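# Remove collar from hub shell, lay it recess-up

## Task

Pull the adjusting collar free of the hub shell. Leave the collar resting flat on the bench with its recessed side facing upward, and put the hub shell down. Anything already achieved must still hold when the scene ends.

## Robot and tools

ROBOT. Two arms. left_arm is on the +y side and carries a left hand. right_arm is on the -y side and carries a right hand. Each hand has 16 motors driving index, middle and ring fingers and a thumb. The real arm bases sit near (-0.009, +0.372, +0.012) m for left_arm and (+0.002, -0.374, +0.011) m for right_arm, each with a slight yaw. A camera stand is fixed behind the arms.

FRAMES. Scene frame: origin at table-top height, halfway between the two nominal bases; +z up, +x out over the table, +y toward left_arm. Image left and right do not match arm names. Reported hand positions and orientations are in each arm's own base frame. Fixed cameras and the table use the scene frame. Pose offsets use the current Hand target's own axes.

Hand point axes (right hand):
- +z runs along the straight fingers toward the tips.
- +x runs across the palm, away from the thumb. On the left hand +x points toward the thumb.
- +y points out of the palm face. The palm surface lies at y = -0.062 m.

A bending fingertip first swings toward +y. Straight fingertips reach about 0.12 m past the hand point. A rigid mast near the wrist on the palm side can strike objects: x +0.05 to +0.10 (sign flipped on the left hand), z -0.16 to -0.11, y up to +0.06. Fingertips have rubber caps; the rest of the hand is hard plastic.

execute_actions(actions, cameras).
- actions is a list of actions run in turn. Each action lasts 0.5 s and is a table of 1 to 15 rows, one row per 1/30 s step. A short table repeats its final row for the remaining steps.
- Every row is one flat list of 48 numbers, each in [-1, 1], covering both arms even when only one moves.
- Layout: left_arm dx, dy, dz, rx, ry, rz; then 16 left hand hinge goals; then left current_limit and speed. After that the same 24 for right_arm.
- Hinge order: index_abd, index_mcp, index_pip, index_dip, middle_abd, middle_mcp, middle_pip, middle_dip, ring_abd, ring_mcp, ring_pip, ring_dip, thumb_cmc, thumb_axl, thumb_mcp, thumb_ipl.

ARM OFFSETS. dx..rz are an offset, not a pose. They are measured from the Hand target held when the action began, along that target's axes. Each row counts from that same start point, so rows do not add up. Successive actions do add up, so repeating an offset moves the hand further. Scale: 1.0 = 0.6 m of travel or 180 degrees. rx, ry, rz form a single rotation vector. The commanded orientation is clipped to within 40 degrees of the measured one each step. Arms often stop short, and the elbow sags lower under load. A zero action re-requests the target. If the hand still rests short, send the remaining gap as an offset. Tiny moves may not start. To end a push, command the target back past the hand point.

HAND NUMBERS. These are absolute goals, each scaled linearly between the hinge's two stops. Bracket: degrees at +1, degrees at -1; value that is straight.
- _abd: sideways, away from the thumb. +60, -60; 0.00.
- _mcp: knuckle bend toward the palm. +128, -18; -0.75.
- _pip: +108, -29; -0.58.
- _dip: +117, -21; -0.70.
- thumb_cmc: swings the thumb in front of the palm. +120, -20; -0.71.
- thumb_axl: rolls the thumb. +140, -27; -0.68.
- thumb_mcp: +109, -69; -0.23.
- thumb_ipl: +108, -77; -0.17.

A zero is a real goal. To keep a hand unchanged, resend its reported hand_goal, hand_current_limit and hand_speed. current_limit maps -1..+1 to 0..550 mA (never below 11 mA). speed maps to (speed+1)/2 of 8.5 rad/s. Both start at +0.4 and -0.6 and stay as last written. A finger squeezes only while its goal lies past the object's surface. A very low limit can leave fingers too weak to lift.

CAMERAS. cameras is an optional list of names: cam_head_left, cam_head_right, cam_high, cam_low, cam_left_wrist, cam_right_wrist, or ["all"]. An unknown name invalidates the call. An empty actions list returns all images by default; otherwise none unless requested. All images are 896x504. Calibration may be off by a few mm or degrees, and wrist-camera images can lag while the arm moves.

zoom_image(camera, region). region is [x0, y0, x1, y1] in pixels, origin at top-left, at most 504 wide and 504 tall. It works only on a camera in the most recent image set.

read_manual(section) returns licence texts only and does not move anything.

finished_scene(scene=1) ends the scene for good. The goal must hold without the robot's help.

RESULTS.
- end_effector_position (m) and end_effector_quat_wxyz, per arm, in base frame. These may be a few cm off.
- Hand target: the last commanded pose after clipping.
- Joint velocities, which may be dropped when all read within noise.
- Joint torques, which include gravity and offsets; numbers 3 and 4 wrap at ±28 N m.
- Per motor: hand_goal, hand_measured, hand_current_ma (positive pushes toward -1), and hand_state (moving, goal, blocked or overload).
- MOTOR HOT warns of heating. OVER-TEMPERATURE FAULT means the arm went limp for 30-60 s or more.

AVOID.
- Letting anything fall off the table or be left off it.
- Dropping parts or releasing them while they move.
- Slamming into or hard pushing on fixed or heavy things.
- Any contact or squeeze between the two hands; a hand closing on the other hand's fingers counts.
- Motor currents at 495 mA or more for 5 s, which shut the motor off for 10 s.
- Long stretched or loaded holds, or pushing at unreachable poses, which overheat the arm.

Arm stops discard new hand commands while the last ones keep acting. The scene keeps running while you think, holding the last command. Loose objects may occasionally be nudged by outside pushes.

Each tool is called after "Emit:" as name(argument=value, ...), one argument or row to a line, values as JSON.

## Session

Emit:
execute_actions(
  actions=[],
)

Scene clock: 0.00 s.
left_arm: end_effector_position=(+0.3879, -0.0981, +0.2510) hand_goal=(+0.000, -0.754, -0.576, -0.696, +0.000, -0.754, -0.576, -0.696, +0.000, -0.754, -0.576, -0.696, -0.714, -0.678, -0.226, -0.168) hand_measured=(+0.000, -0.754, -0.576, -0.696, +0.000, -0.754, -0.576, -0.696, +0.000, -0.754, -0.576, -0.696, -0.714, -0.678, -0.226, -0.168) hand_current_ma=(+0, +0, +0, +0, +0, +0, +0, +0, +0, +0, +0, +0, +0, +0, +0, +0) hand_state=(goal, goal, goal, goal, goal, goal, goal, goal, goal, goal, goal, goal, goal, goal, goal, goal) hand_current_limit=0.40 hand_speed=-0.60 end_effector_quat_wxyz=(-0.032, +0.321, +0.945, -0.051) | right_arm: end_effector_position=(+0.2342, +0.4779, +0.3654) hand_goal=(+0.000, -0.754, -0.576, -0.696, +0.000, -0.754, -0.576, -0.696, +0.000, -0.754, -0.576, -0.696, -0.714, -0.678, -0.226, -0.168) hand_measured=(+0.000, -0.754, -0.576, -0.696, +0.000, -0.754, -0.576, -0.696, +0.000, -0.754, -0.576, -0.696, -0.714, -0.678, -0.226, -0.168) hand_current_ma=(+0, +0, +0, +0, +0, +0, +0, +0, +0, +0, +0, +0, +0, +0, +0, +0) hand_state=(goal, goal, goal, goal, goal, goal, goal, goal, goal, goal, goal, goal, goal, goal, goal, goal) hand_current_limit=0.40 hand_speed=-0.60 end_effector_quat_wxyz=(-0.338, +0.244, +0.807, +0.419)
Joint positions: left_arm=[-0.419 1.41 1.387 -1.602 0.108 -1.332] | right_arm=[0.92 1.152 1.042 -0.63 -0.896 0.353]
Joint velocities: within noise
Joint torques (N m): no reading
Heat: left arm: hottest elbow 27 °C; right arm: hottest waist 28 °C.
Hand target: left_arm +0.3939, -0.1008, +0.2636; -0.015, +0.322, +0.945, -0.053 | right_arm +0.2369, +0.4813, +0.3770; -0.335, +0.239, +0.806, +0.427

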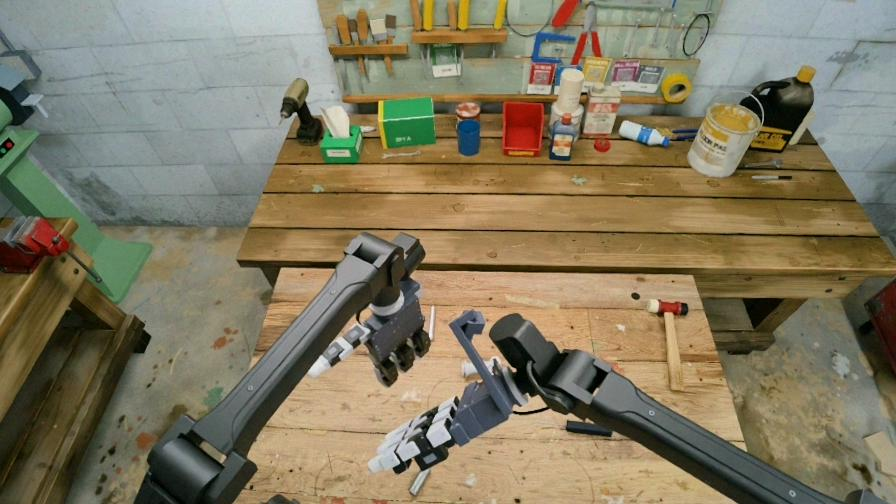

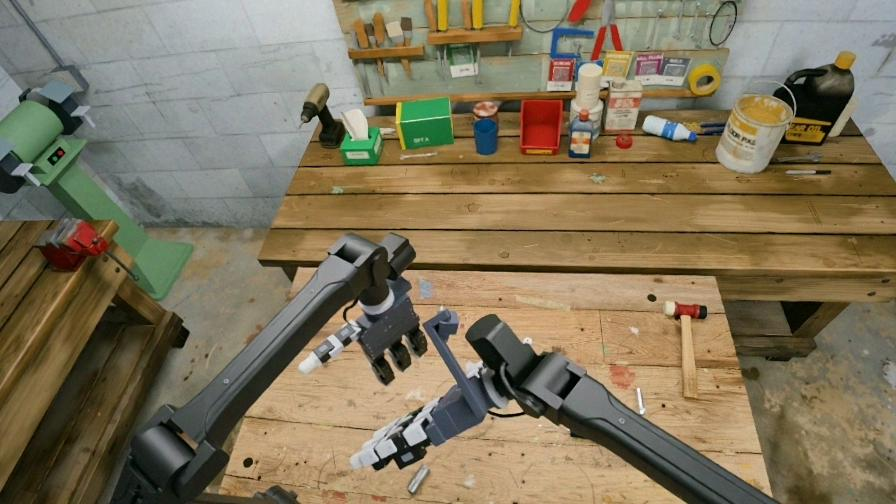

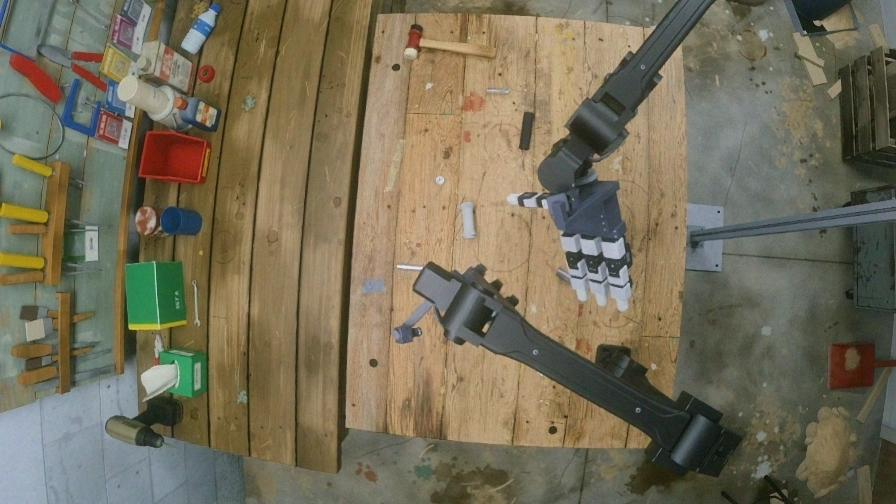

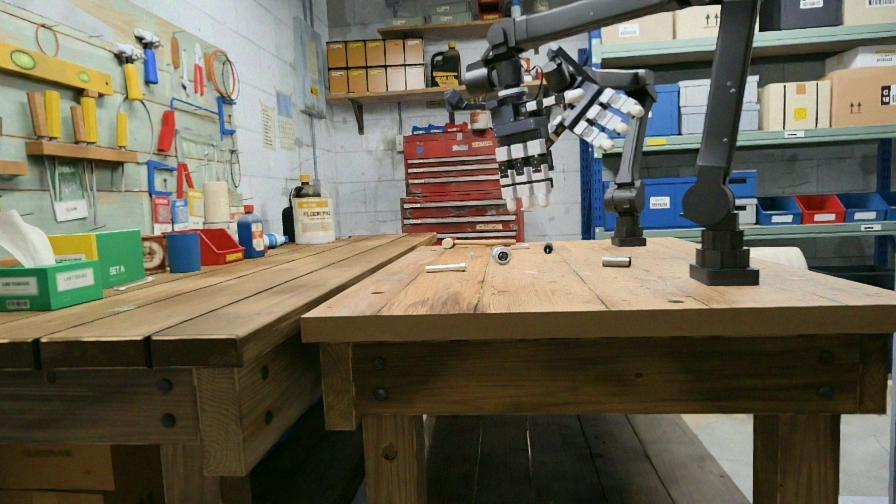

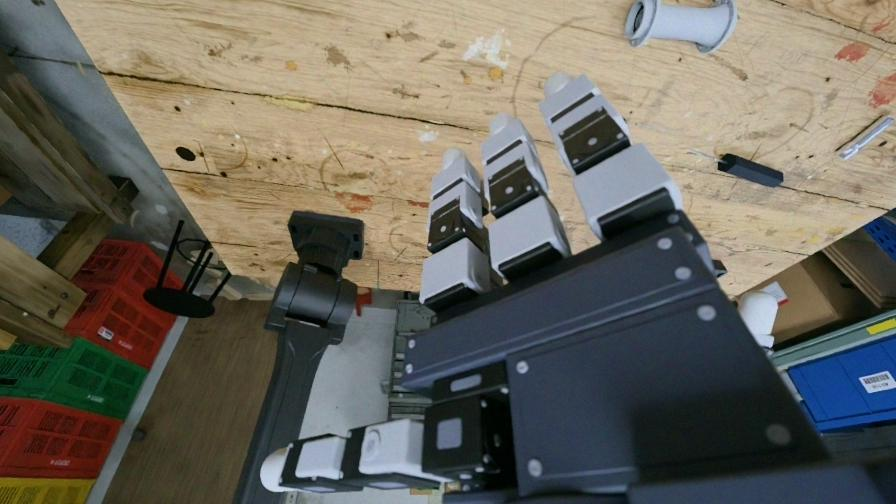

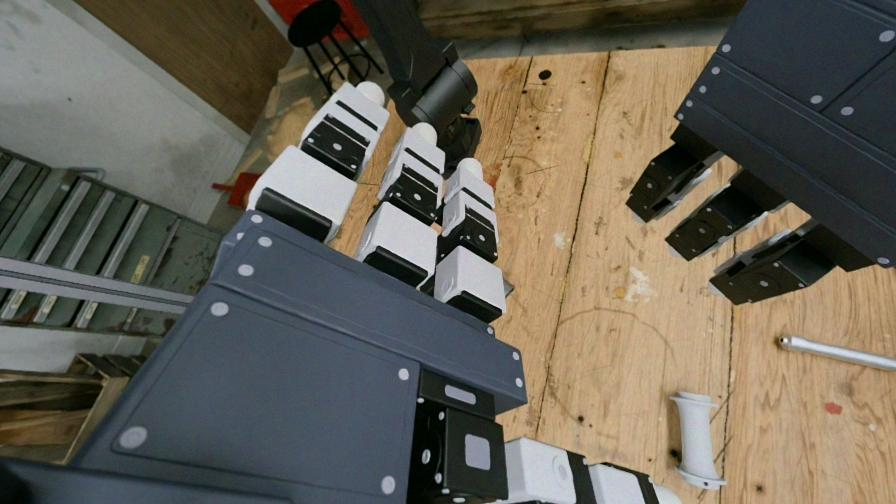

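Emit:
zoom_image(
  camera="cam_high",
  region=[380, 60, 630, 320],
)

Emit:
zoom_image(
  camera="cam_left_wrist",
  region=[600, 0, 896, 200],
)

Emit:
zoom_image(
  camera="cam_low",
  region=[400, 220, 660, 290],
)

Emit:
zoom_image(
  camera="cam_right_wrist",
  region=[600, 300, 896, 504],
)

Scaled by 1.938 from the camera's 896x504 image, which has a finer 1280x720 frame.

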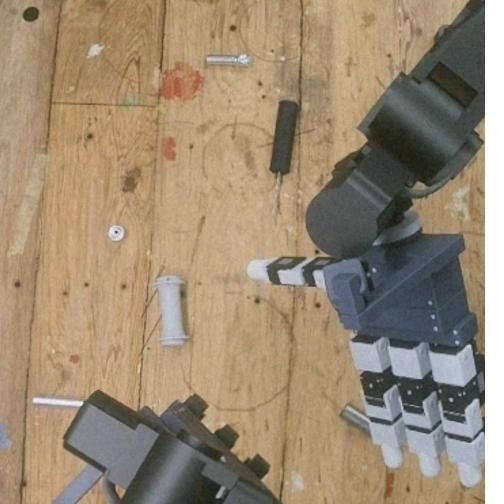

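Scaled by 1.703 from the camera's 896x504 image, which has a finer 1280x720 frame.

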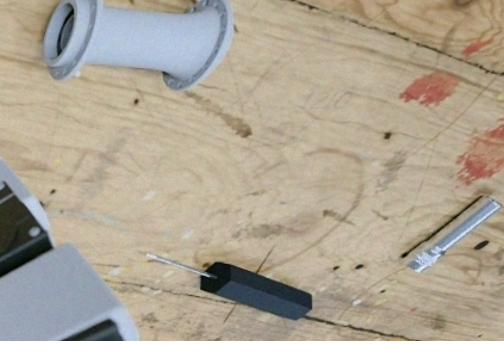

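Scaled by 1.938 from the camera's 896x504 image, which has a finer 1280x720 frame.

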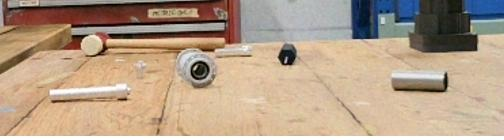

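Scaled by 1.703 from the camera's 896x504 image, which has a finer 1280x720 frame.

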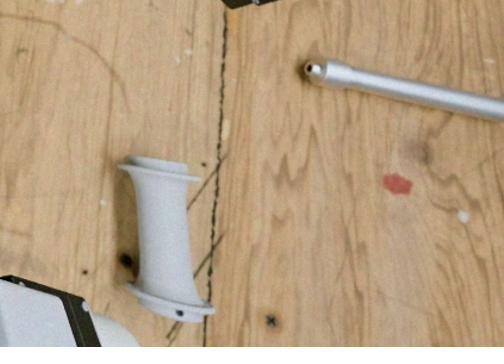

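Emit:
zoom_image(
  camera="cam_low",
  region=[470, 235, 530, 275],
)

Emit:
zoom_image(
  camera="cam_left_wrist",
  region=[610, 0, 760, 80],
)

Emit:
zoom_image(
  camera="cam_high",
  region=[430, 170, 500, 250],
)

Emit:
zoom_image(
  camera="cam_right_wrist",
  region=[650, 370, 750, 504],
)

Emit:
zoom_image(
  camera="cam_head_right",
  region=[380, 280, 660, 504],
)

Emit:
zoom_image(
  camera="cam_head_left",
  region=[380, 280, 660, 504],
)

Scaled by 8.400 from the camera's 896x504 image, which has a finer 1280x720 frame.

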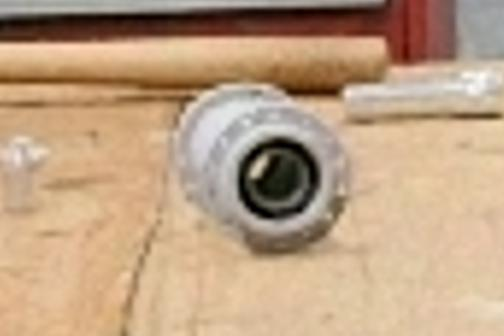

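Scaled by 3.360 from the camera's 896x504 image, which has a finer 1280x720 frame.

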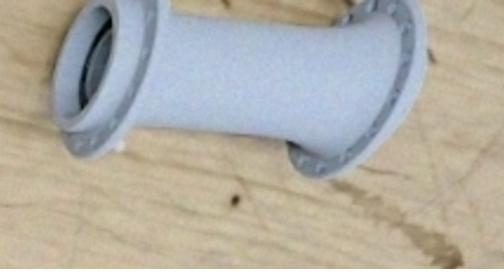

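Scaled by 6.300 from the camera's 896x504 image, which has a finer 1280x720 frame.

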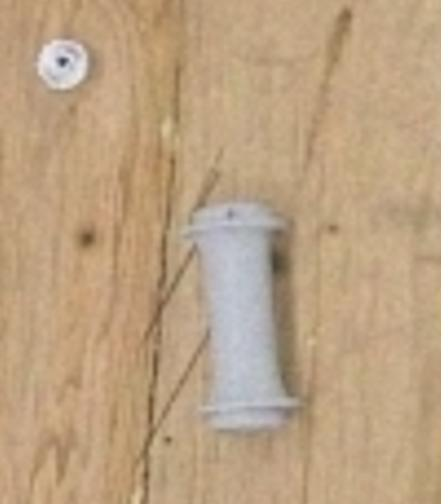

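Scaled by 3.761 from the camera's 896x504 image, which has a finer 1280x720 frame.

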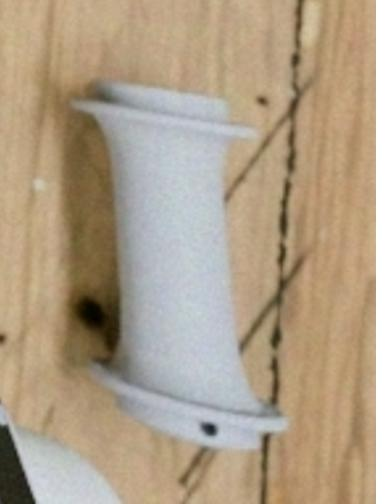

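Scaled by 1.800 from the camera's 896x504 image, which has a finer 1280x720 frame.

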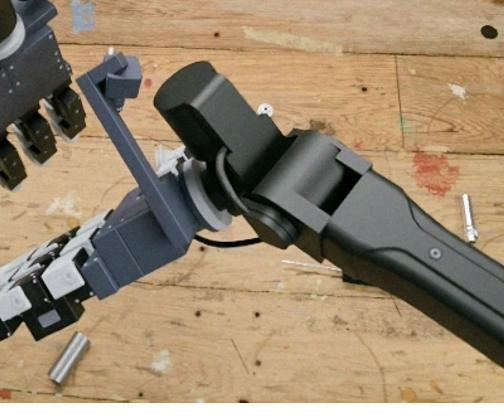

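Scaled by 1.800 from the camera's 896x504 image, which has a finer 1280x720 frame.

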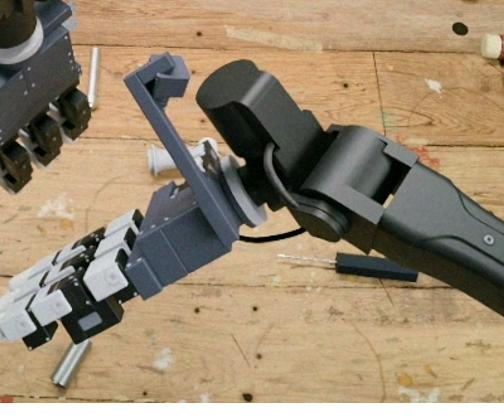

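Emit:
execute_actions(
  actions=[
    [[0,0,0,0,0,0,0,-0.754,-0.576,-0.696,0,-0.754,-0.576,-0.696,0,-0.754,-0.576,-0.696,-0.714,-0.678,-0.226,-0.168,0.4,-0.6,-0.012,-0.027,-0.057,-0.025,-0.018,0.014,0,-0.754,-0.576,-0.696,0,-0.754,-0.576,-0.696,0,-0.754,-0.576,-0.696,-0.714,-0.678,-0.226,-0.168,0.4,-0.6],[0,0,0,0,0,0,0,-0.754,-0.576,-0.696,0,-0.754,-0.576,-0.696,0,-0.754,-0.576,-0.696,-0.714,-0.678,-0.226,-0.168,0.4,-0.6,-0.024,-0.055,-0.113,-0.05,-0.035,0.028,0,-0.754,-0.576,-0.696,0,-0.754,-0.576,-0.696,0,-0.754,-0.576,-0.696,-0.714,-0.678,-0.226,-0.168,0.4,-0.6]],
  ],
)

Scene clock: 191.27 s.
left_arm: end_effector_position=(+0.3879, -0.0981, +0.2510) hand_goal=(+0.000, -0.754, -0.576, -0.696, +0.000, -0.754, -0.576, -0.696, +0.000, -0.754, -0.576, -0.696, -0.714, -0.678, -0.226, -0.168) hand_measured=(+0.000, -0.754, -0.576, -0.696, +0.000, -0.754, -0.576, -0.696, +0.000, -0.754, -0.576, -0.696, -0.714, -0.678, -0.224, -0.168) hand_current_ma=(+0, +0, +0, +0, +0, +0, +0, +0, +0, +0, +0, +0, +0, +0, +0, +0) hand_state=(goal, goal, goal, goal, goal, goal, goal, goal, goal, goal, goal, goal, goal, goal, goal, goal) hand_current_limit=0.40 hand_speed=-0.60 end_effector_quat_wxyz=(-0.032, +0.321, +0.945, -0.051) | right_arm: end_effector_position=(+0.2419, +0.4062, +0.3791) hand_goal=(+0.000, -0.754, -0.576, -0.696, +0.000, -0.754, -0.576, -0.696, +0.000, -0.754, -0.576, -0.696, -0.714, -0.678, -0.226, -0.168) hand_measured=(+0.000, -0.758, -0.576, -0.696, +0.000, -0.758, -0.576, -0.696, -0.002, -0.756, -0.576, -0.696, -0.716, -0.678, -0.226, -0.168) hand_current_ma=(+0, +0, +0, +0, +0, +0, +0, +0, +0, +0, +0, +0, +0, +0, +0, +0) hand_state=(goal, goal, goal, goal, goal, goal, goal, goal, goal, goal, goal, goal, goal, goal, goal, goal) hand_current_limit=0.40 hand_speed=-0.60 end_effector_quat_wxyz=(-0.290, +0.315, +0.779, +0.458)
Joint positions: left_arm=[-0.419 1.41 1.387 -1.602 0.108 -1.332] | right_arm=[0.864 0.937 0.91 -0.597 -0.784 0.479]
Joint torques (N m): left_arm=[-0.21 -13.86 9.63 -0.38 0.17 0.02] | right_arm=[-1.44 -4.48 10.96 3.29 -0.42 0.17]
Heat: left arm: hottest elbow 36 °C; right arm: hottest elbow 33 °C.
Hand target: left_arm +0.3939, -0.1008, +0.2636; -0.015, +0.322, +0.945, -0.053 | right_arm +0.2470, +0.4053, +0.3770; -0.289, +0.322, +0.776, +0.460
Off the commanded pose: left_arm 0.014 m, 2 deg | right_arm 0.006 m, 1 deg.

Emit:
execute_actions(
  actions=[
    [[0,0,0,0.001,0.0171,0.1545,0,-0.754,-0.576,-0.696,0,-0.754,-0.576,-0.696,0,-0.754,-0.576,-0.696,-0.714,-0.678,-0.226,-0.168,0.4,-0.6,-0.03,-0.047,-0.114,0,0,0,0,-0.754,-0.576,-0.696,0,-0.754,-0.576,-0.696,0,-0.754,-0.576,-0.696,-0.714,-0.678,-0.226,-0.168,0.4,-0.6]],
    [[0,0,0,0.001,0.0171,0.1545,0,-0.754,-0.576,-0.696,0,-0.754,-0.576,-0.696,0,-0.754,-0.576,-0.696,-0.714,-0.678,-0.226,-0.168,0.4,-0.6,-0.03,-0.047,-0.114,0,0,0,0,-0.754,-0.576,-0.696,0,-0.754,-0.576,-0.696,0,-0.754,-0.576,-0.696,-0.714,-0.678,-0.226,-0.168,0.4,-0.6]],
    [[0,0,0,0.001,0.0171,0.1545,0,-0.754,-0.576,-0.696,0,-0.754,-0.576,-0.696,0,-0.754,-0.576,-0.696,-0.714,-0.678,-0.226,-0.168,0.4,-0.6,-0.03,-0.047,-0.114,0,0,0,0,-0.754,-0.576,-0.696,0,-0.754,-0.576,-0.696,0,-0.754,-0.576,-0.696,-0.714,-0.678,-0.226,-0.168,0.4,-0.6]],
    [[0,0,0,0.001,0.0171,0.1545,0,-0.754,-0.576,-0.696,0,-0.754,-0.576,-0.696,0,-0.754,-0.576,-0.696,-0.714,-0.678,-0.226,-0.168,0.4,-0.6,-0.03,-0.047,-0.114,0,0,0,0,-0.754,-0.576,-0.696,0,-0.754,-0.576,-0.696,0,-0.754,-0.576,-0.696,-0.714,-0.678,-0.226,-0.168,0.4,-0.6]],
    [[0,0,0,0.001,0.0171,0.1545,0,-0.754,-0.576,-0.696,0,-0.754,-0.576,-0.696,0,-0.754,-0.576,-0.696,-0.714,-0.678,-0.226,-0.168,0.4,-0.6,0,0,0,-0.1,-0.07,0.055,0,-0.754,-0.576,-0.696,0,-0.754,-0.576,-0.696,0,-0.754,-0.576,-0.696,-0.714,-0.678,-0.226,-0.168,0.4,-0.6]],
    [[0,0,0,0,0,0,0,-0.754,-0.576,-0.696,0,-0.754,-0.576,-0.696,0,-0.754,-0.576,-0.696,-0.714,-0.678,-0.226,-0.168,0.4,-0.6,0,0,0,-0.1,-0.07,0.055,0,-0.754,-0.576,-0.696,0,-0.754,-0.576,-0.696,0,-0.754,-0.576,-0.696,-0.714,-0.678,-0.226,-0.168,0.4,-0.6]],
  ],
  cameras=["cam_high", "cam_left_wrist"],
)

Scene clock: 225.63 s.
left_arm: end_effector_position=(+0.3731, -0.1034, +0.2438) hand_goal=(+0.000, -0.754, -0.576, -0.696, +0.000, -0.754, -0.576, -0.696, +0.000, -0.754, -0.576, -0.696, -0.714, -0.678, -0.226, -0.168) hand_measured=(+0.000, -0.752, -0.576, -0.696, +0.000, -0.752, -0.576, -0.696, +0.000, -0.752, -0.576, -0.696, -0.714, -0.678, -0.224, -0.168) hand_current_ma=(+0, +0, +0, +0, +0, +0, +0, +0, +0, +0, +0, +0, +0, +0, +0, +0) hand_state=(goal, goal, goal, goal, goal, goal, goal, goal, goal, goal, goal, goal, goal, goal, goal, goal) hand_current_limit=0.40 hand_speed=-0.60 end_effector_quat_wxyz=(-0.061, +0.997, +0.020, -0.030) | right_arm: end_effector_position=(+0.2479, +0.0981, +0.3789) hand_goal=(+0.000, -0.754, -0.576, -0.696, +0.000, -0.754, -0.576, -0.696, +0.000, -0.754, -0.576, -0.696, -0.714, -0.678, -0.226, -0.168) hand_measured=(-0.002, -0.758, -0.576, -0.696, -0.002, -0.758, -0.576, -0.696, -0.002, -0.758, -0.576, -0.696, -0.716, -0.678, -0.224, -0.168) hand_current_ma=(+0, +0, +0, +0, +0, +0, +0, +0, +0, +0, +0, +0, +0, +0, +0, +0) hand_state=(goal, goal, goal, goal, goal, goal, goal, goal, goal, goal, goal, goal, goal, goal, goal, goal) hand_current_limit=0.40 hand_speed=-0.60 end_effector_quat_wxyz=(-0.126, +0.570, +0.616, +0.529)
Joint positions: left_arm=[-0.113 1.296 1.264 -1.615 -0.113 1.415] | right_arm=[-0.096 0.361 0.767 -1.239 -0.988 0.237]
Joint torques (N m): left_arm=[0.85 -10.23 12.05 0.06 0.17 0.17] | right_arm=[0.03 2.14 9.62 2.85 -0.62 0.15]
Heat: left arm: hottest elbow 36 °C; right arm: hottest elbow 35 °C.
Hand target: left_arm +0.3940, -0.1009, +0.2637; -0.055, +0.998, +0.022, -0.004 | right_arm +0.2472, +0.1007, +0.3764; -0.077, +0.610, +0.575, +0.539
Off the commanded pose: left_arm 0.029 m, 3 deg | right_arm 0.004 m, 9 deg.
camera_calibration:
cam_left_wrist: T_world_to_cam=[[-0.799979, 0.593683, 0.0870258, 0.313042], [0.437113, 0.477255, 0.762339, -0.343657], [0.411054, 0.647895, -0.6413, 0.197647], [0, 0, 0, 1]] pos_world=[0.319401, -0.14989, 0.361492]
Images, in order (width x height): cam_high 896x504, cam_left_wrist 896x504.

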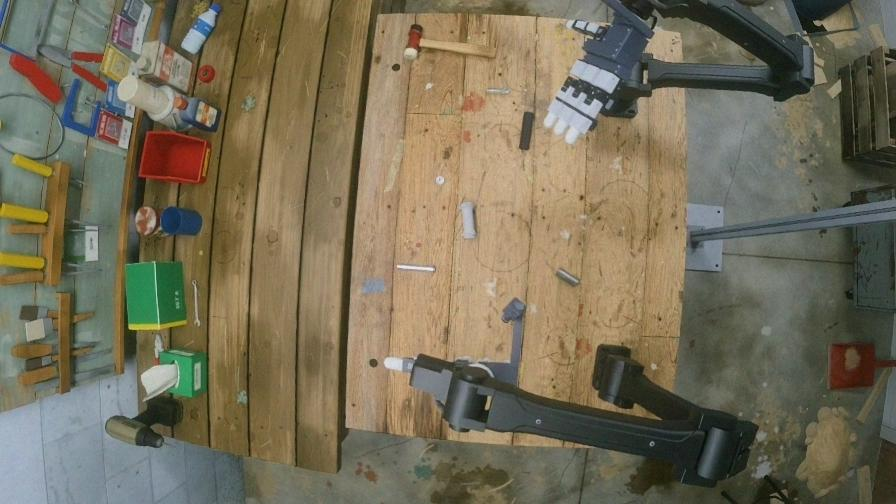

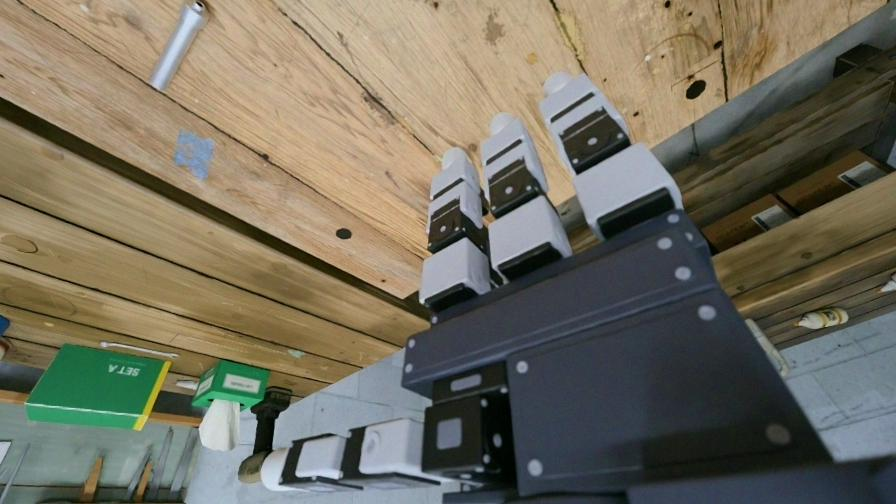

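Emit:
execute_actions(
  actions=[
    [[0.01,0.065,-0.012,0,0,-0.01,-0.06,-0.754,-0.576,-0.696,0,-0.2,-0.2,-0.3,0.06,-0.754,-0.576,-0.696,-0.714,-0.678,-0.226,-0.168,0.4,-0.6,0,0,0,0,0,0,0,-0.754,-0.576,-0.696,0,-0.754,-0.576,-0.696,0,-0.754,-0.576,-0.696,-0.714,-0.678,-0.226,-0.168,0.4,-0.6],[0.022,0.137,-0.026,0,0,-0.01,-0.12,-0.754,-0.576,-0.696,0,0.2,0,0,0.12,-0.754,-0.576,-0.696,-0.714,-0.678,-0.226,-0.168,0.4,-0.6,0,0,0,0,0,0,0,-0.754,-0.576,-0.696,0,-0.754,-0.576,-0.696,0,-0.754,-0.576,-0.696,-0.714,-0.678,-0.226,-0.168,0.4,-0.6]],
    [[0.022,0.14,-0.026,0,0,-0.01,-0.12,-0.754,-0.576,-0.696,0,0.9,0.5,0.3,0.12,-0.754,-0.576,-0.696,-0.714,-0.678,-0.226,-0.168,0.4,-0.6,0,0,0,0,0,0,0,-0.754,-0.576,-0.696,0,-0.754,-0.576,-0.696,0,-0.754,-0.576,-0.696,-0.714,-0.678,-0.226,-0.168,0.4,-0.6]],
    [[0.022,0.14,-0.026,0,0,-0.01,-0.12,-0.754,-0.576,-0.696,0,0.9,0.5,0.3,0.12,-0.754,-0.576,-0.696,-0.714,-0.678,-0.226,-0.168,0.4,-0.6,0,0,0,0,0,0,0,-0.754,-0.576,-0.696,0,-0.754,-0.576,-0.696,0,-0.754,-0.576,-0.696,-0.714,-0.678,-0.226,-0.168,0.4,-0.6]],
    [[0.022,0.14,-0.026,0,0,-0.009,-0.12,-0.754,-0.576,-0.696,0,0.9,0.5,0.3,0.12,-0.754,-0.576,-0.696,-0.714,-0.678,-0.226,-0.168,0.4,-0.6,0,0,0,0,0,0,0,-0.754,-0.576,-0.696,0,-0.754,-0.576,-0.696,0,-0.754,-0.576,-0.696,-0.714,-0.678,-0.226,-0.168,0.4,-0.6]],
  ],
  cameras=["cam_high", "cam_left_wrist", "cam_head_left", "cam_head_right", "cam_low"],
)

Scene clock: 249.93 s.
left_arm: end_effector_position=(+0.4634, -0.4266, +0.2651) hand_goal=(-0.120, -0.754, -0.576, -0.696, +0.000, +0.900, +0.500, +0.300, +0.120, -0.754, -0.576, -0.696, -0.714, -0.678, -0.226, -0.168) hand_measured=(-0.118, -0.752, -0.576, -0.696, +0.000, +0.576, +0.478, +0.314, +0.118, -0.752, -0.576, -0.696, -0.714, -0.678, -0.224, -0.168) hand_current_ma=(+0, +0, +0, +0, +0, -385, -11, +5, +0, +0, +0, +0, +0, +0, +0, +0) hand_state=(goal, goal, goal, goal, goal, blocked, blocked, goal, goal, goal, goal, goal, goal, goal, goal, goal) hand_current_limit=0.40 hand_speed=-0.60 end_effector_quat_wxyz=(-0.035, +0.997, +0.072, +0.014) | right_arm: end_effector_position=(+0.2492, +0.1000, +0.3724) hand_goal=(+0.000, -0.754, -0.576, -0.696, +0.000, -0.754, -0.576, -0.696, +0.000, -0.754, -0.576, -0.696, -0.714, -0.678, -0.226, -0.168) hand_measured=(-0.002, -0.758, -0.576, -0.696, -0.002, -0.758, -0.576, -0.696, -0.002, -0.758, -0.576, -0.696, -0.716, -0.678, -0.224, -0.168) hand_current_ma=(+0, +0, +0, +0, +0, +0, +0, +0, +0, +0, +0, +0, +0, +0, +0, +0) hand_state=(goal, goal, goal, goal, goal, goal, goal, goal, goal, goal, goal, goal, goal, goal, goal, goal) hand_current_limit=0.40 hand_speed=-0.60 end_effector_quat_wxyz=(-0.079, +0.616, +0.578, +0.530)
Joint positions: left_arm=[-0.7 1.81 1.901 -1.691 -0.069 0.725] | right_arm=[0.235 0.258 0.704 -0.986 -0.593 0.642]
Joint torques (N m): left_arm=[0.15 -19.84 12.12 -0.24 0.02 -0.11] | right_arm=[0.21 2.96 10.17 3.71 -0.24 0.15]
Heat: left arm: hottest elbow 37 °C; right arm: hottest elbow 34 °C.
Hand target: left_arm +0.4772, -0.4336, +0.2888; -0.055, +0.995, +0.083, -0.001 | right_arm +0.2472, +0.1007, +0.3762; -0.077, +0.610, +0.575, +0.539
Off the commanded pose: left_arm 0.028 m, 3 deg | right_arm 0.004 m, 1 deg.
joint sent to its limit (left arm) — joint 4 (wrist pitch), lower limit. The joint targets are off in orientation, not in position.
camera_calibration:
cam_left_wrist: T_world_to_cam=[[-0.859626, 0.510615, -0.0177551, 0.595288], [0.311521, 0.551361, 0.773922, -0.15837], [0.404966, 0.659753, -0.633032, 0.389241], [0, 0, 0, 1]] pos_world=[0.403432, -0.473447, 0.379538]
Images, in order (width x height): cam_head_left 896x504, cam_head_right 896x504, cam_high 896x504, cam_low 896x504, cam_left_wrist 896x504.

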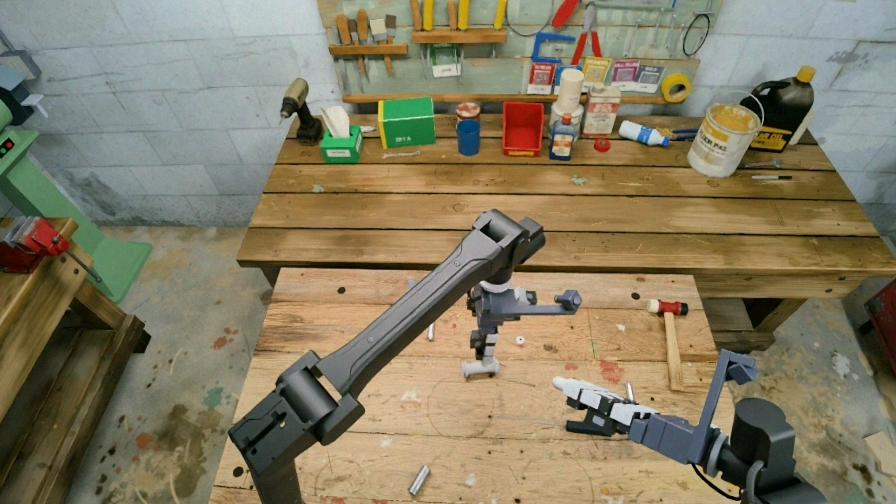

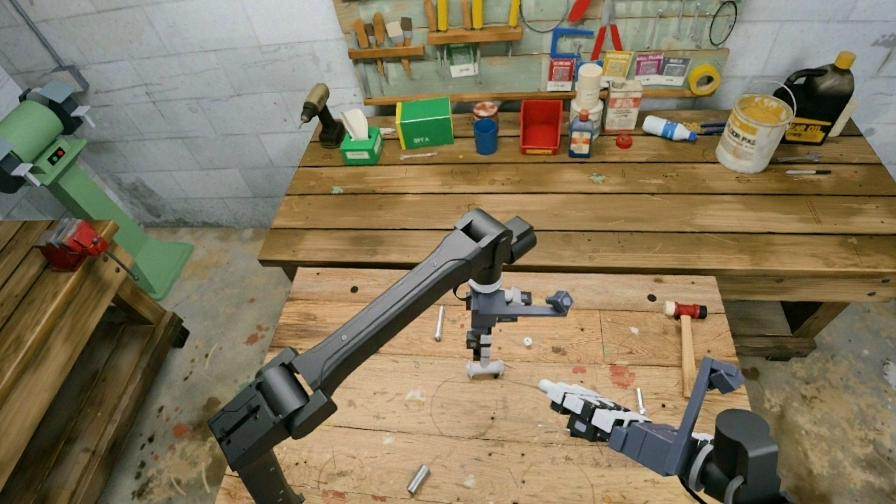

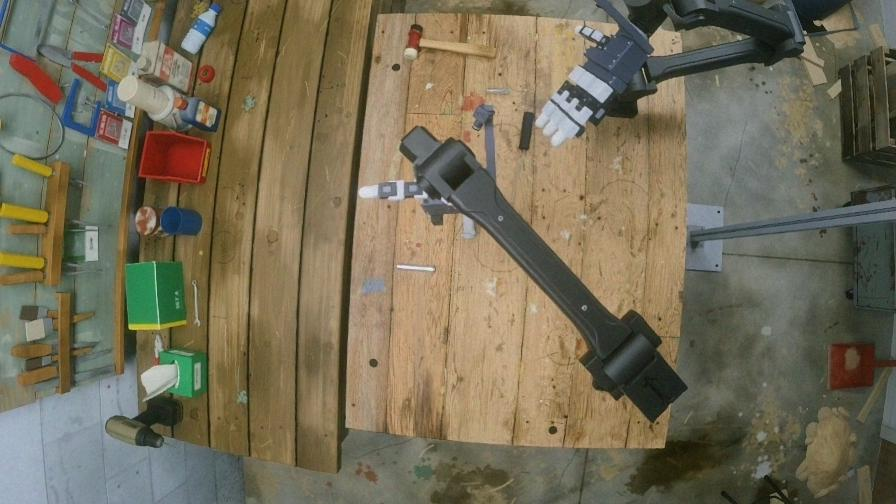

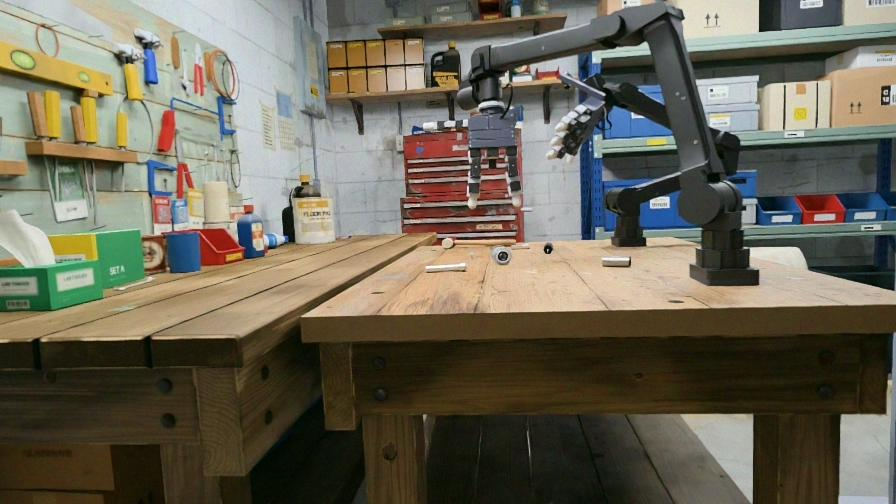

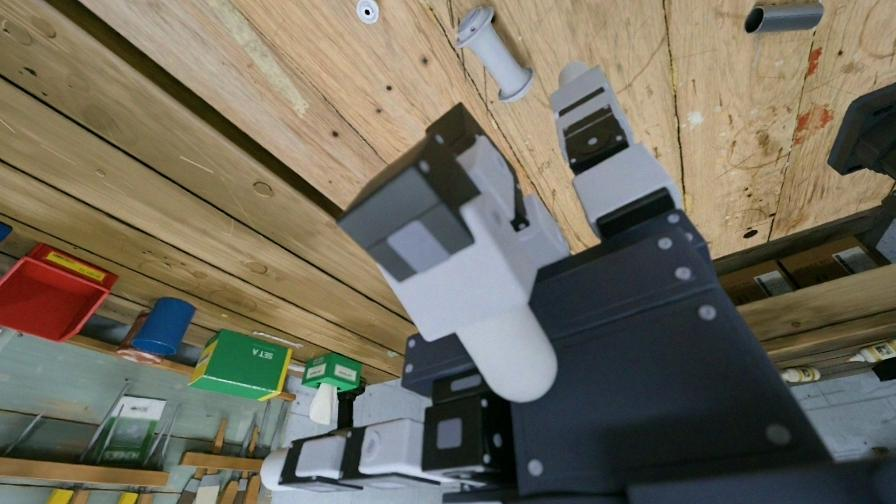

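Emit:
zoom_image(
  camera="cam_left_wrist",
  region=[420, 0, 580, 120],
)

Emit:
zoom_image(
  camera="cam_head_right",
  region=[420, 300, 560, 400],
)

Emit:
zoom_image(
  camera="cam_low",
  region=[440, 140, 560, 290],
)

Scaled by 3.150 from the camera's 896x504 image, which has a finer 1280x720 frame.

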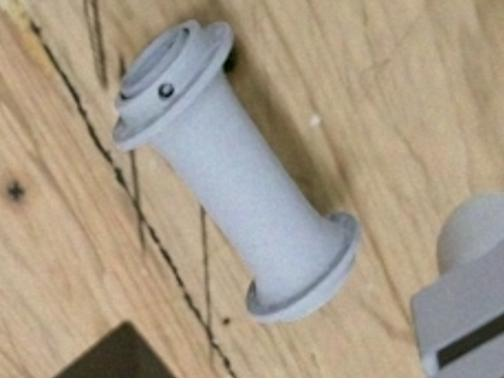

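Scaled by 3.600 from the camera's 896x504 image, which has a finer 1280x720 frame.

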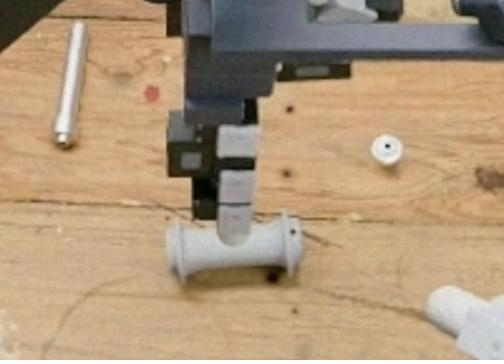

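Scaled by 3.360 from the camera's 896x504 image, which has a finer 1280x720 frame.

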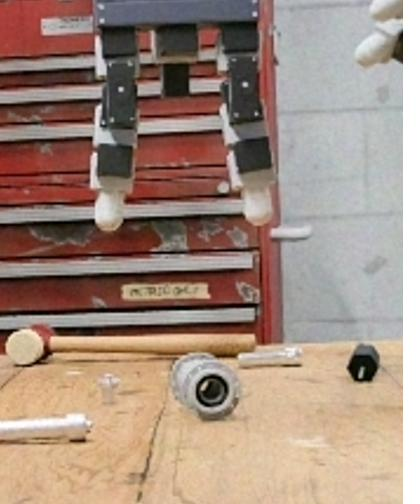

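Emit:
zoom_image(
  camera="cam_left_wrist",
  region=[450, 0, 500, 50],
)

Scaled by 10.080 from the camera's 896x504 image, which has a finer 1280x720 frame.

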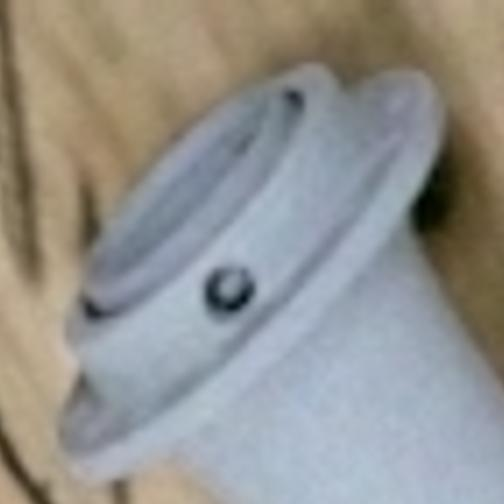

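Emit:
execute_actions(
  actions=[],
  cameras=["cam_right_wrist"],
)

Scene clock: 269.30 s.
left_arm: end_effector_position=(+0.4635, -0.4265, +0.2651) hand_goal=(-0.120, -0.754, -0.576, -0.696, +0.000, +0.900, +0.500, +0.300, +0.120, -0.754, -0.576, -0.696, -0.714, -0.678, -0.226, -0.168) hand_measured=(-0.118, -0.752, -0.576, -0.696, +0.000, +0.576, +0.478, +0.314, +0.118, -0.752, -0.576, -0.696, -0.714, -0.678, -0.224, -0.168) hand_current_ma=(+0, +0, +0, +0, +0, -385, -11, +5, +0, +0, +0, +0, +0, +0, +0, +0) hand_state=(goal, goal, goal, goal, goal, blocked, blocked, goal, goal, goal, goal, goal, goal, goal, goal, goal) hand_current_limit=0.40 hand_speed=-0.60 end_effector_quat_wxyz=(-0.035, +0.997, +0.073, +0.014) | right_arm: end_effector_position=(+0.2492, +0.1000, +0.3724) hand_goal=(+0.000, -0.754, -0.576, -0.696, +0.000, -0.754, -0.576, -0.696, +0.000, -0.754, -0.576, -0.696, -0.714, -0.678, -0.226, -0.168) hand_measured=(-0.002, -0.758, -0.576, -0.696, -0.002, -0.758, -0.576, -0.696, -0.002, -0.758, -0.576, -0.696, -0.716, -0.678, -0.224, -0.168) hand_current_ma=(+0, +0, +0, +0, +0, +0, +0, +0, +0, +0, +0, +0, +0, +0, +0, +0) hand_state=(goal, goal, goal, goal, goal, goal, goal, goal, goal, goal, goal, goal, goal, goal, goal, goal) hand_current_limit=0.40 hand_speed=-0.60 end_effector_quat_wxyz=(-0.079, +0.616, +0.578, +0.530)
Joint positions: left_arm=[-0.7 1.81 1.901 -1.691 -0.069 0.724] | right_arm=[0.235 0.258 0.704 -0.986 -0.593 0.642]
Joint velocities: within noise
Joint torques (N m): left_arm=[0.09 -19.96 12.12 -0.25 0.02 -0.12] | right_arm=[0.5 2.37 10.19 3.74 -0.25 0.13]
Heat: left arm: hottest elbow 40 °C; right arm: hottest elbow 34 °C.
Hand target: left_arm +0.4772, -0.4336, +0.2888; -0.055, +0.995, +0.083, -0.001 | right_arm +0.2472, +0.1007, +0.3762; -0.077, +0.610, +0.575, +0.539
Off the commanded pose: left_arm 0.028 m, 3 deg | right_arm 0.004 m, 1 deg.
camera_calibration:
cam_right_wrist: T_world_to_cam=[[0.683708, -0.664005, -0.302723, 0.0525784], [-0.728484, -0.596536, -0.336833, 0.327987], [0.0430737, 0.450824, -0.891573, 0.39479], [0, 0, 0, 1]] pos_world=[0.18598, 0.0525874, 0.478378]
Images, in order (width x height): cam_right_wrist 896x504.

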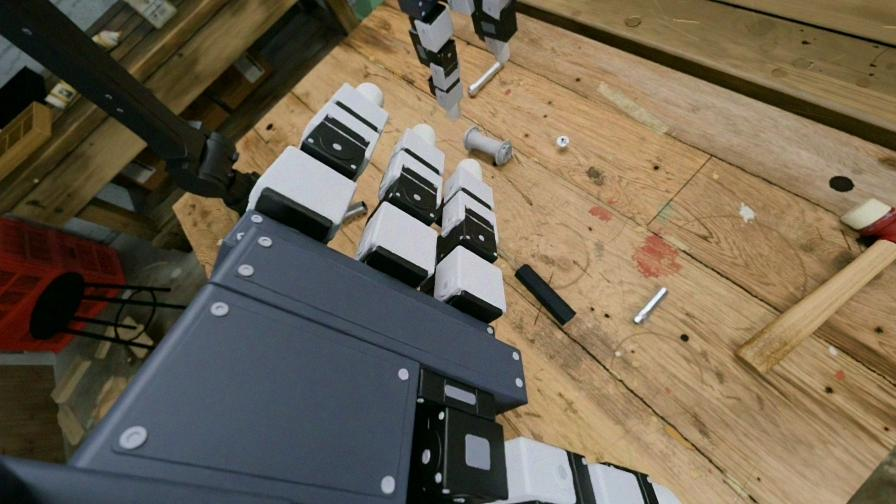

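Emit:
zoom_image(
  camera="cam_right_wrist",
  region=[450, 110, 590, 180],
)

Emit:
zoom_image(
  camera="cam_right_wrist",
  region=[480, 130, 530, 170],
)

Scaled by 3.600 from the camera's 896x504 image, which has a finer 1280x720 frame.

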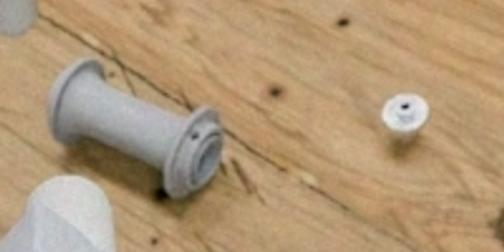

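Scaled by 10.080 from the camera's 896x504 image, which has a finer 1280x720 frame.

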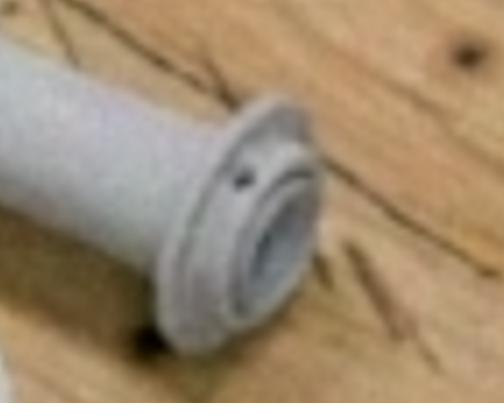

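Emit:
execute_actions(
  actions=[
    [[-0.0174,-0.133,0.001,0,0,0,0,-0.754,-0.576,-0.696,0,0.5,0.4,0.3,0,-0.754,-0.576,-0.696,-0.714,-0.678,-0.226,-0.168,0.4,-0.6,0,0,0,0.0863,-0.012,-0.0969,0,-0.754,-0.576,-0.696,0,-0.754,-0.576,-0.696,0,-0.754,-0.576,-0.696,-0.714,-0.678,-0.226,-0.168,0.4,-0.6]],
    [[-0.0174,-0.133,0.001,0,0,0,0,-0.754,-0.576,-0.696,0,0.5,0.4,0.3,0,-0.754,-0.576,-0.696,-0.714,-0.678,-0.226,-0.168,0.4,-0.6,0,0,0,0.0863,-0.012,-0.0969,0,-0.754,-0.576,-0.696,0,-0.754,-0.576,-0.696,0,-0.754,-0.576,-0.696,-0.714,-0.678,-0.226,-0.168,0.4,-0.6]],
    [[-0.0174,-0.133,0.001,0,0,0,0,-0.754,-0.576,-0.696,0,0.5,0.4,0.3,0,-0.754,-0.576,-0.696,-0.714,-0.678,-0.226,-0.168,0.4,-0.6,0,0,0,0.0863,-0.012,-0.0969,0,-0.754,-0.576,-0.696,0,-0.754,-0.576,-0.696,0,-0.754,-0.576,-0.696,-0.714,-0.678,-0.226,-0.168,0.4,-0.6]],
    [[-0.0174,-0.133,0.001,0,0,0,0,-0.754,-0.576,-0.696,0,0.5,0.4,0.3,0,-0.754,-0.576,-0.696,-0.714,-0.678,-0.226,-0.168,0.4,-0.6,0,0,0,0.0863,-0.012,-0.0969,0,-0.754,-0.576,-0.696,0,-0.754,-0.576,-0.696,0,-0.754,-0.576,-0.696,-0.714,-0.678,-0.226,-0.168,0.4,-0.6]],
    [[-0.0174,-0.133,0.001,0,0,0,0,-0.754,-0.576,-0.696,0,0.5,0.4,0.3,0,-0.754,-0.576,-0.696,-0.714,-0.678,-0.226,-0.168,0.4,-0.6,0,0,0,0.0863,-0.012,-0.0969,0,-0.754,-0.576,-0.696,0,-0.754,-0.576,-0.696,0,-0.754,-0.576,-0.696,-0.714,-0.678,-0.226,-0.168,0.4,-0.6]],
  ],
)

Scene clock: 344.23 s.
left_arm: end_effector_position=(+0.3636, -0.0549, +0.3250) hand_goal=(+0.000, -0.754, -0.576, -0.696, +0.000, +0.500, +0.400, +0.300, +0.000, -0.754, -0.576, -0.696, -0.714, -0.678, -0.226, -0.168) hand_measured=(-0.002, -0.752, -0.576, -0.696, +0.000, +0.494, +0.400, +0.304, +0.002, -0.752, -0.576, -0.696, -0.712, -0.678, -0.224, -0.168) hand_current_ma=(+0, +0, +0, +0, +0, -1, +0, +0, +0, +0, +0, +0, +0, +0, +0, +0) hand_state=(goal, goal, goal, goal, goal, goal, goal, goal, goal, goal, goal, goal, goal, goal, goal, goal) hand_current_limit=0.40 hand_speed=-0.60 end_effector_quat_wxyz=(-0.046, +0.995, +0.080, +0.036) | right_arm: end_effector_position=(+0.2432, +0.0984, +0.3595) hand_goal=(+0.000, -0.754, -0.576, -0.696, +0.000, -0.754, -0.576, -0.696, +0.000, -0.754, -0.576, -0.696, -0.714, -0.678, -0.226, -0.168) hand_measured=(-0.002, -0.756, -0.576, -0.696, -0.002, -0.756, -0.576, -0.696, -0.002, -0.754, -0.576, -0.696, -0.716, -0.678, -0.222, -0.168) hand_current_ma=(+0, +0, +0, +0, +0, +0, +0, +0, +0, +0, +0, +0, +0, +0, +0, +0) hand_state=(goal, goal, goal, goal, goal, goal, goal, goal, goal, goal, goal, goal, goal, goal, goal, goal) hand_current_limit=0.40 hand_speed=-0.60 end_effector_quat_wxyz=(+0.126, -0.052, +0.991, -0.006)
Joint positions: left_arm=[0.027 1.169 1.356 -1.691 -0.096 1.442] | right_arm=[0.063 0.821 1.201 -1.697 0.014 -1.614]
Joint torques (N m): left_arm=[0.91 -10.46 7.95 -0.09 0.28 0.14] | right_arm=[0.03 -0.21 13.85 1.18 0 -0.04]
Heat: left arm: hottest elbow 43 °C; right arm: hottest elbow 34 °C.
Hand target: left_arm +0.3601, -0.0506, +0.3292; -0.055, +0.995, +0.083, -0.001 | right_arm +0.2473, +0.1007, +0.3763; +0.002, -0.049, +0.998, -0.044
Off the commanded pose: left_arm 0.007 m, 4 deg | right_arm 0.017 m, 15 deg.
joint sent to its limit (left arm) — joint 4 (wrist pitch), lower limit. The joint targets are off in orientation, not in position.
joint sent to its limit (right arm) — joint 4 (wrist pitch), lower limit. The joint targets are off in orientation, not in position.


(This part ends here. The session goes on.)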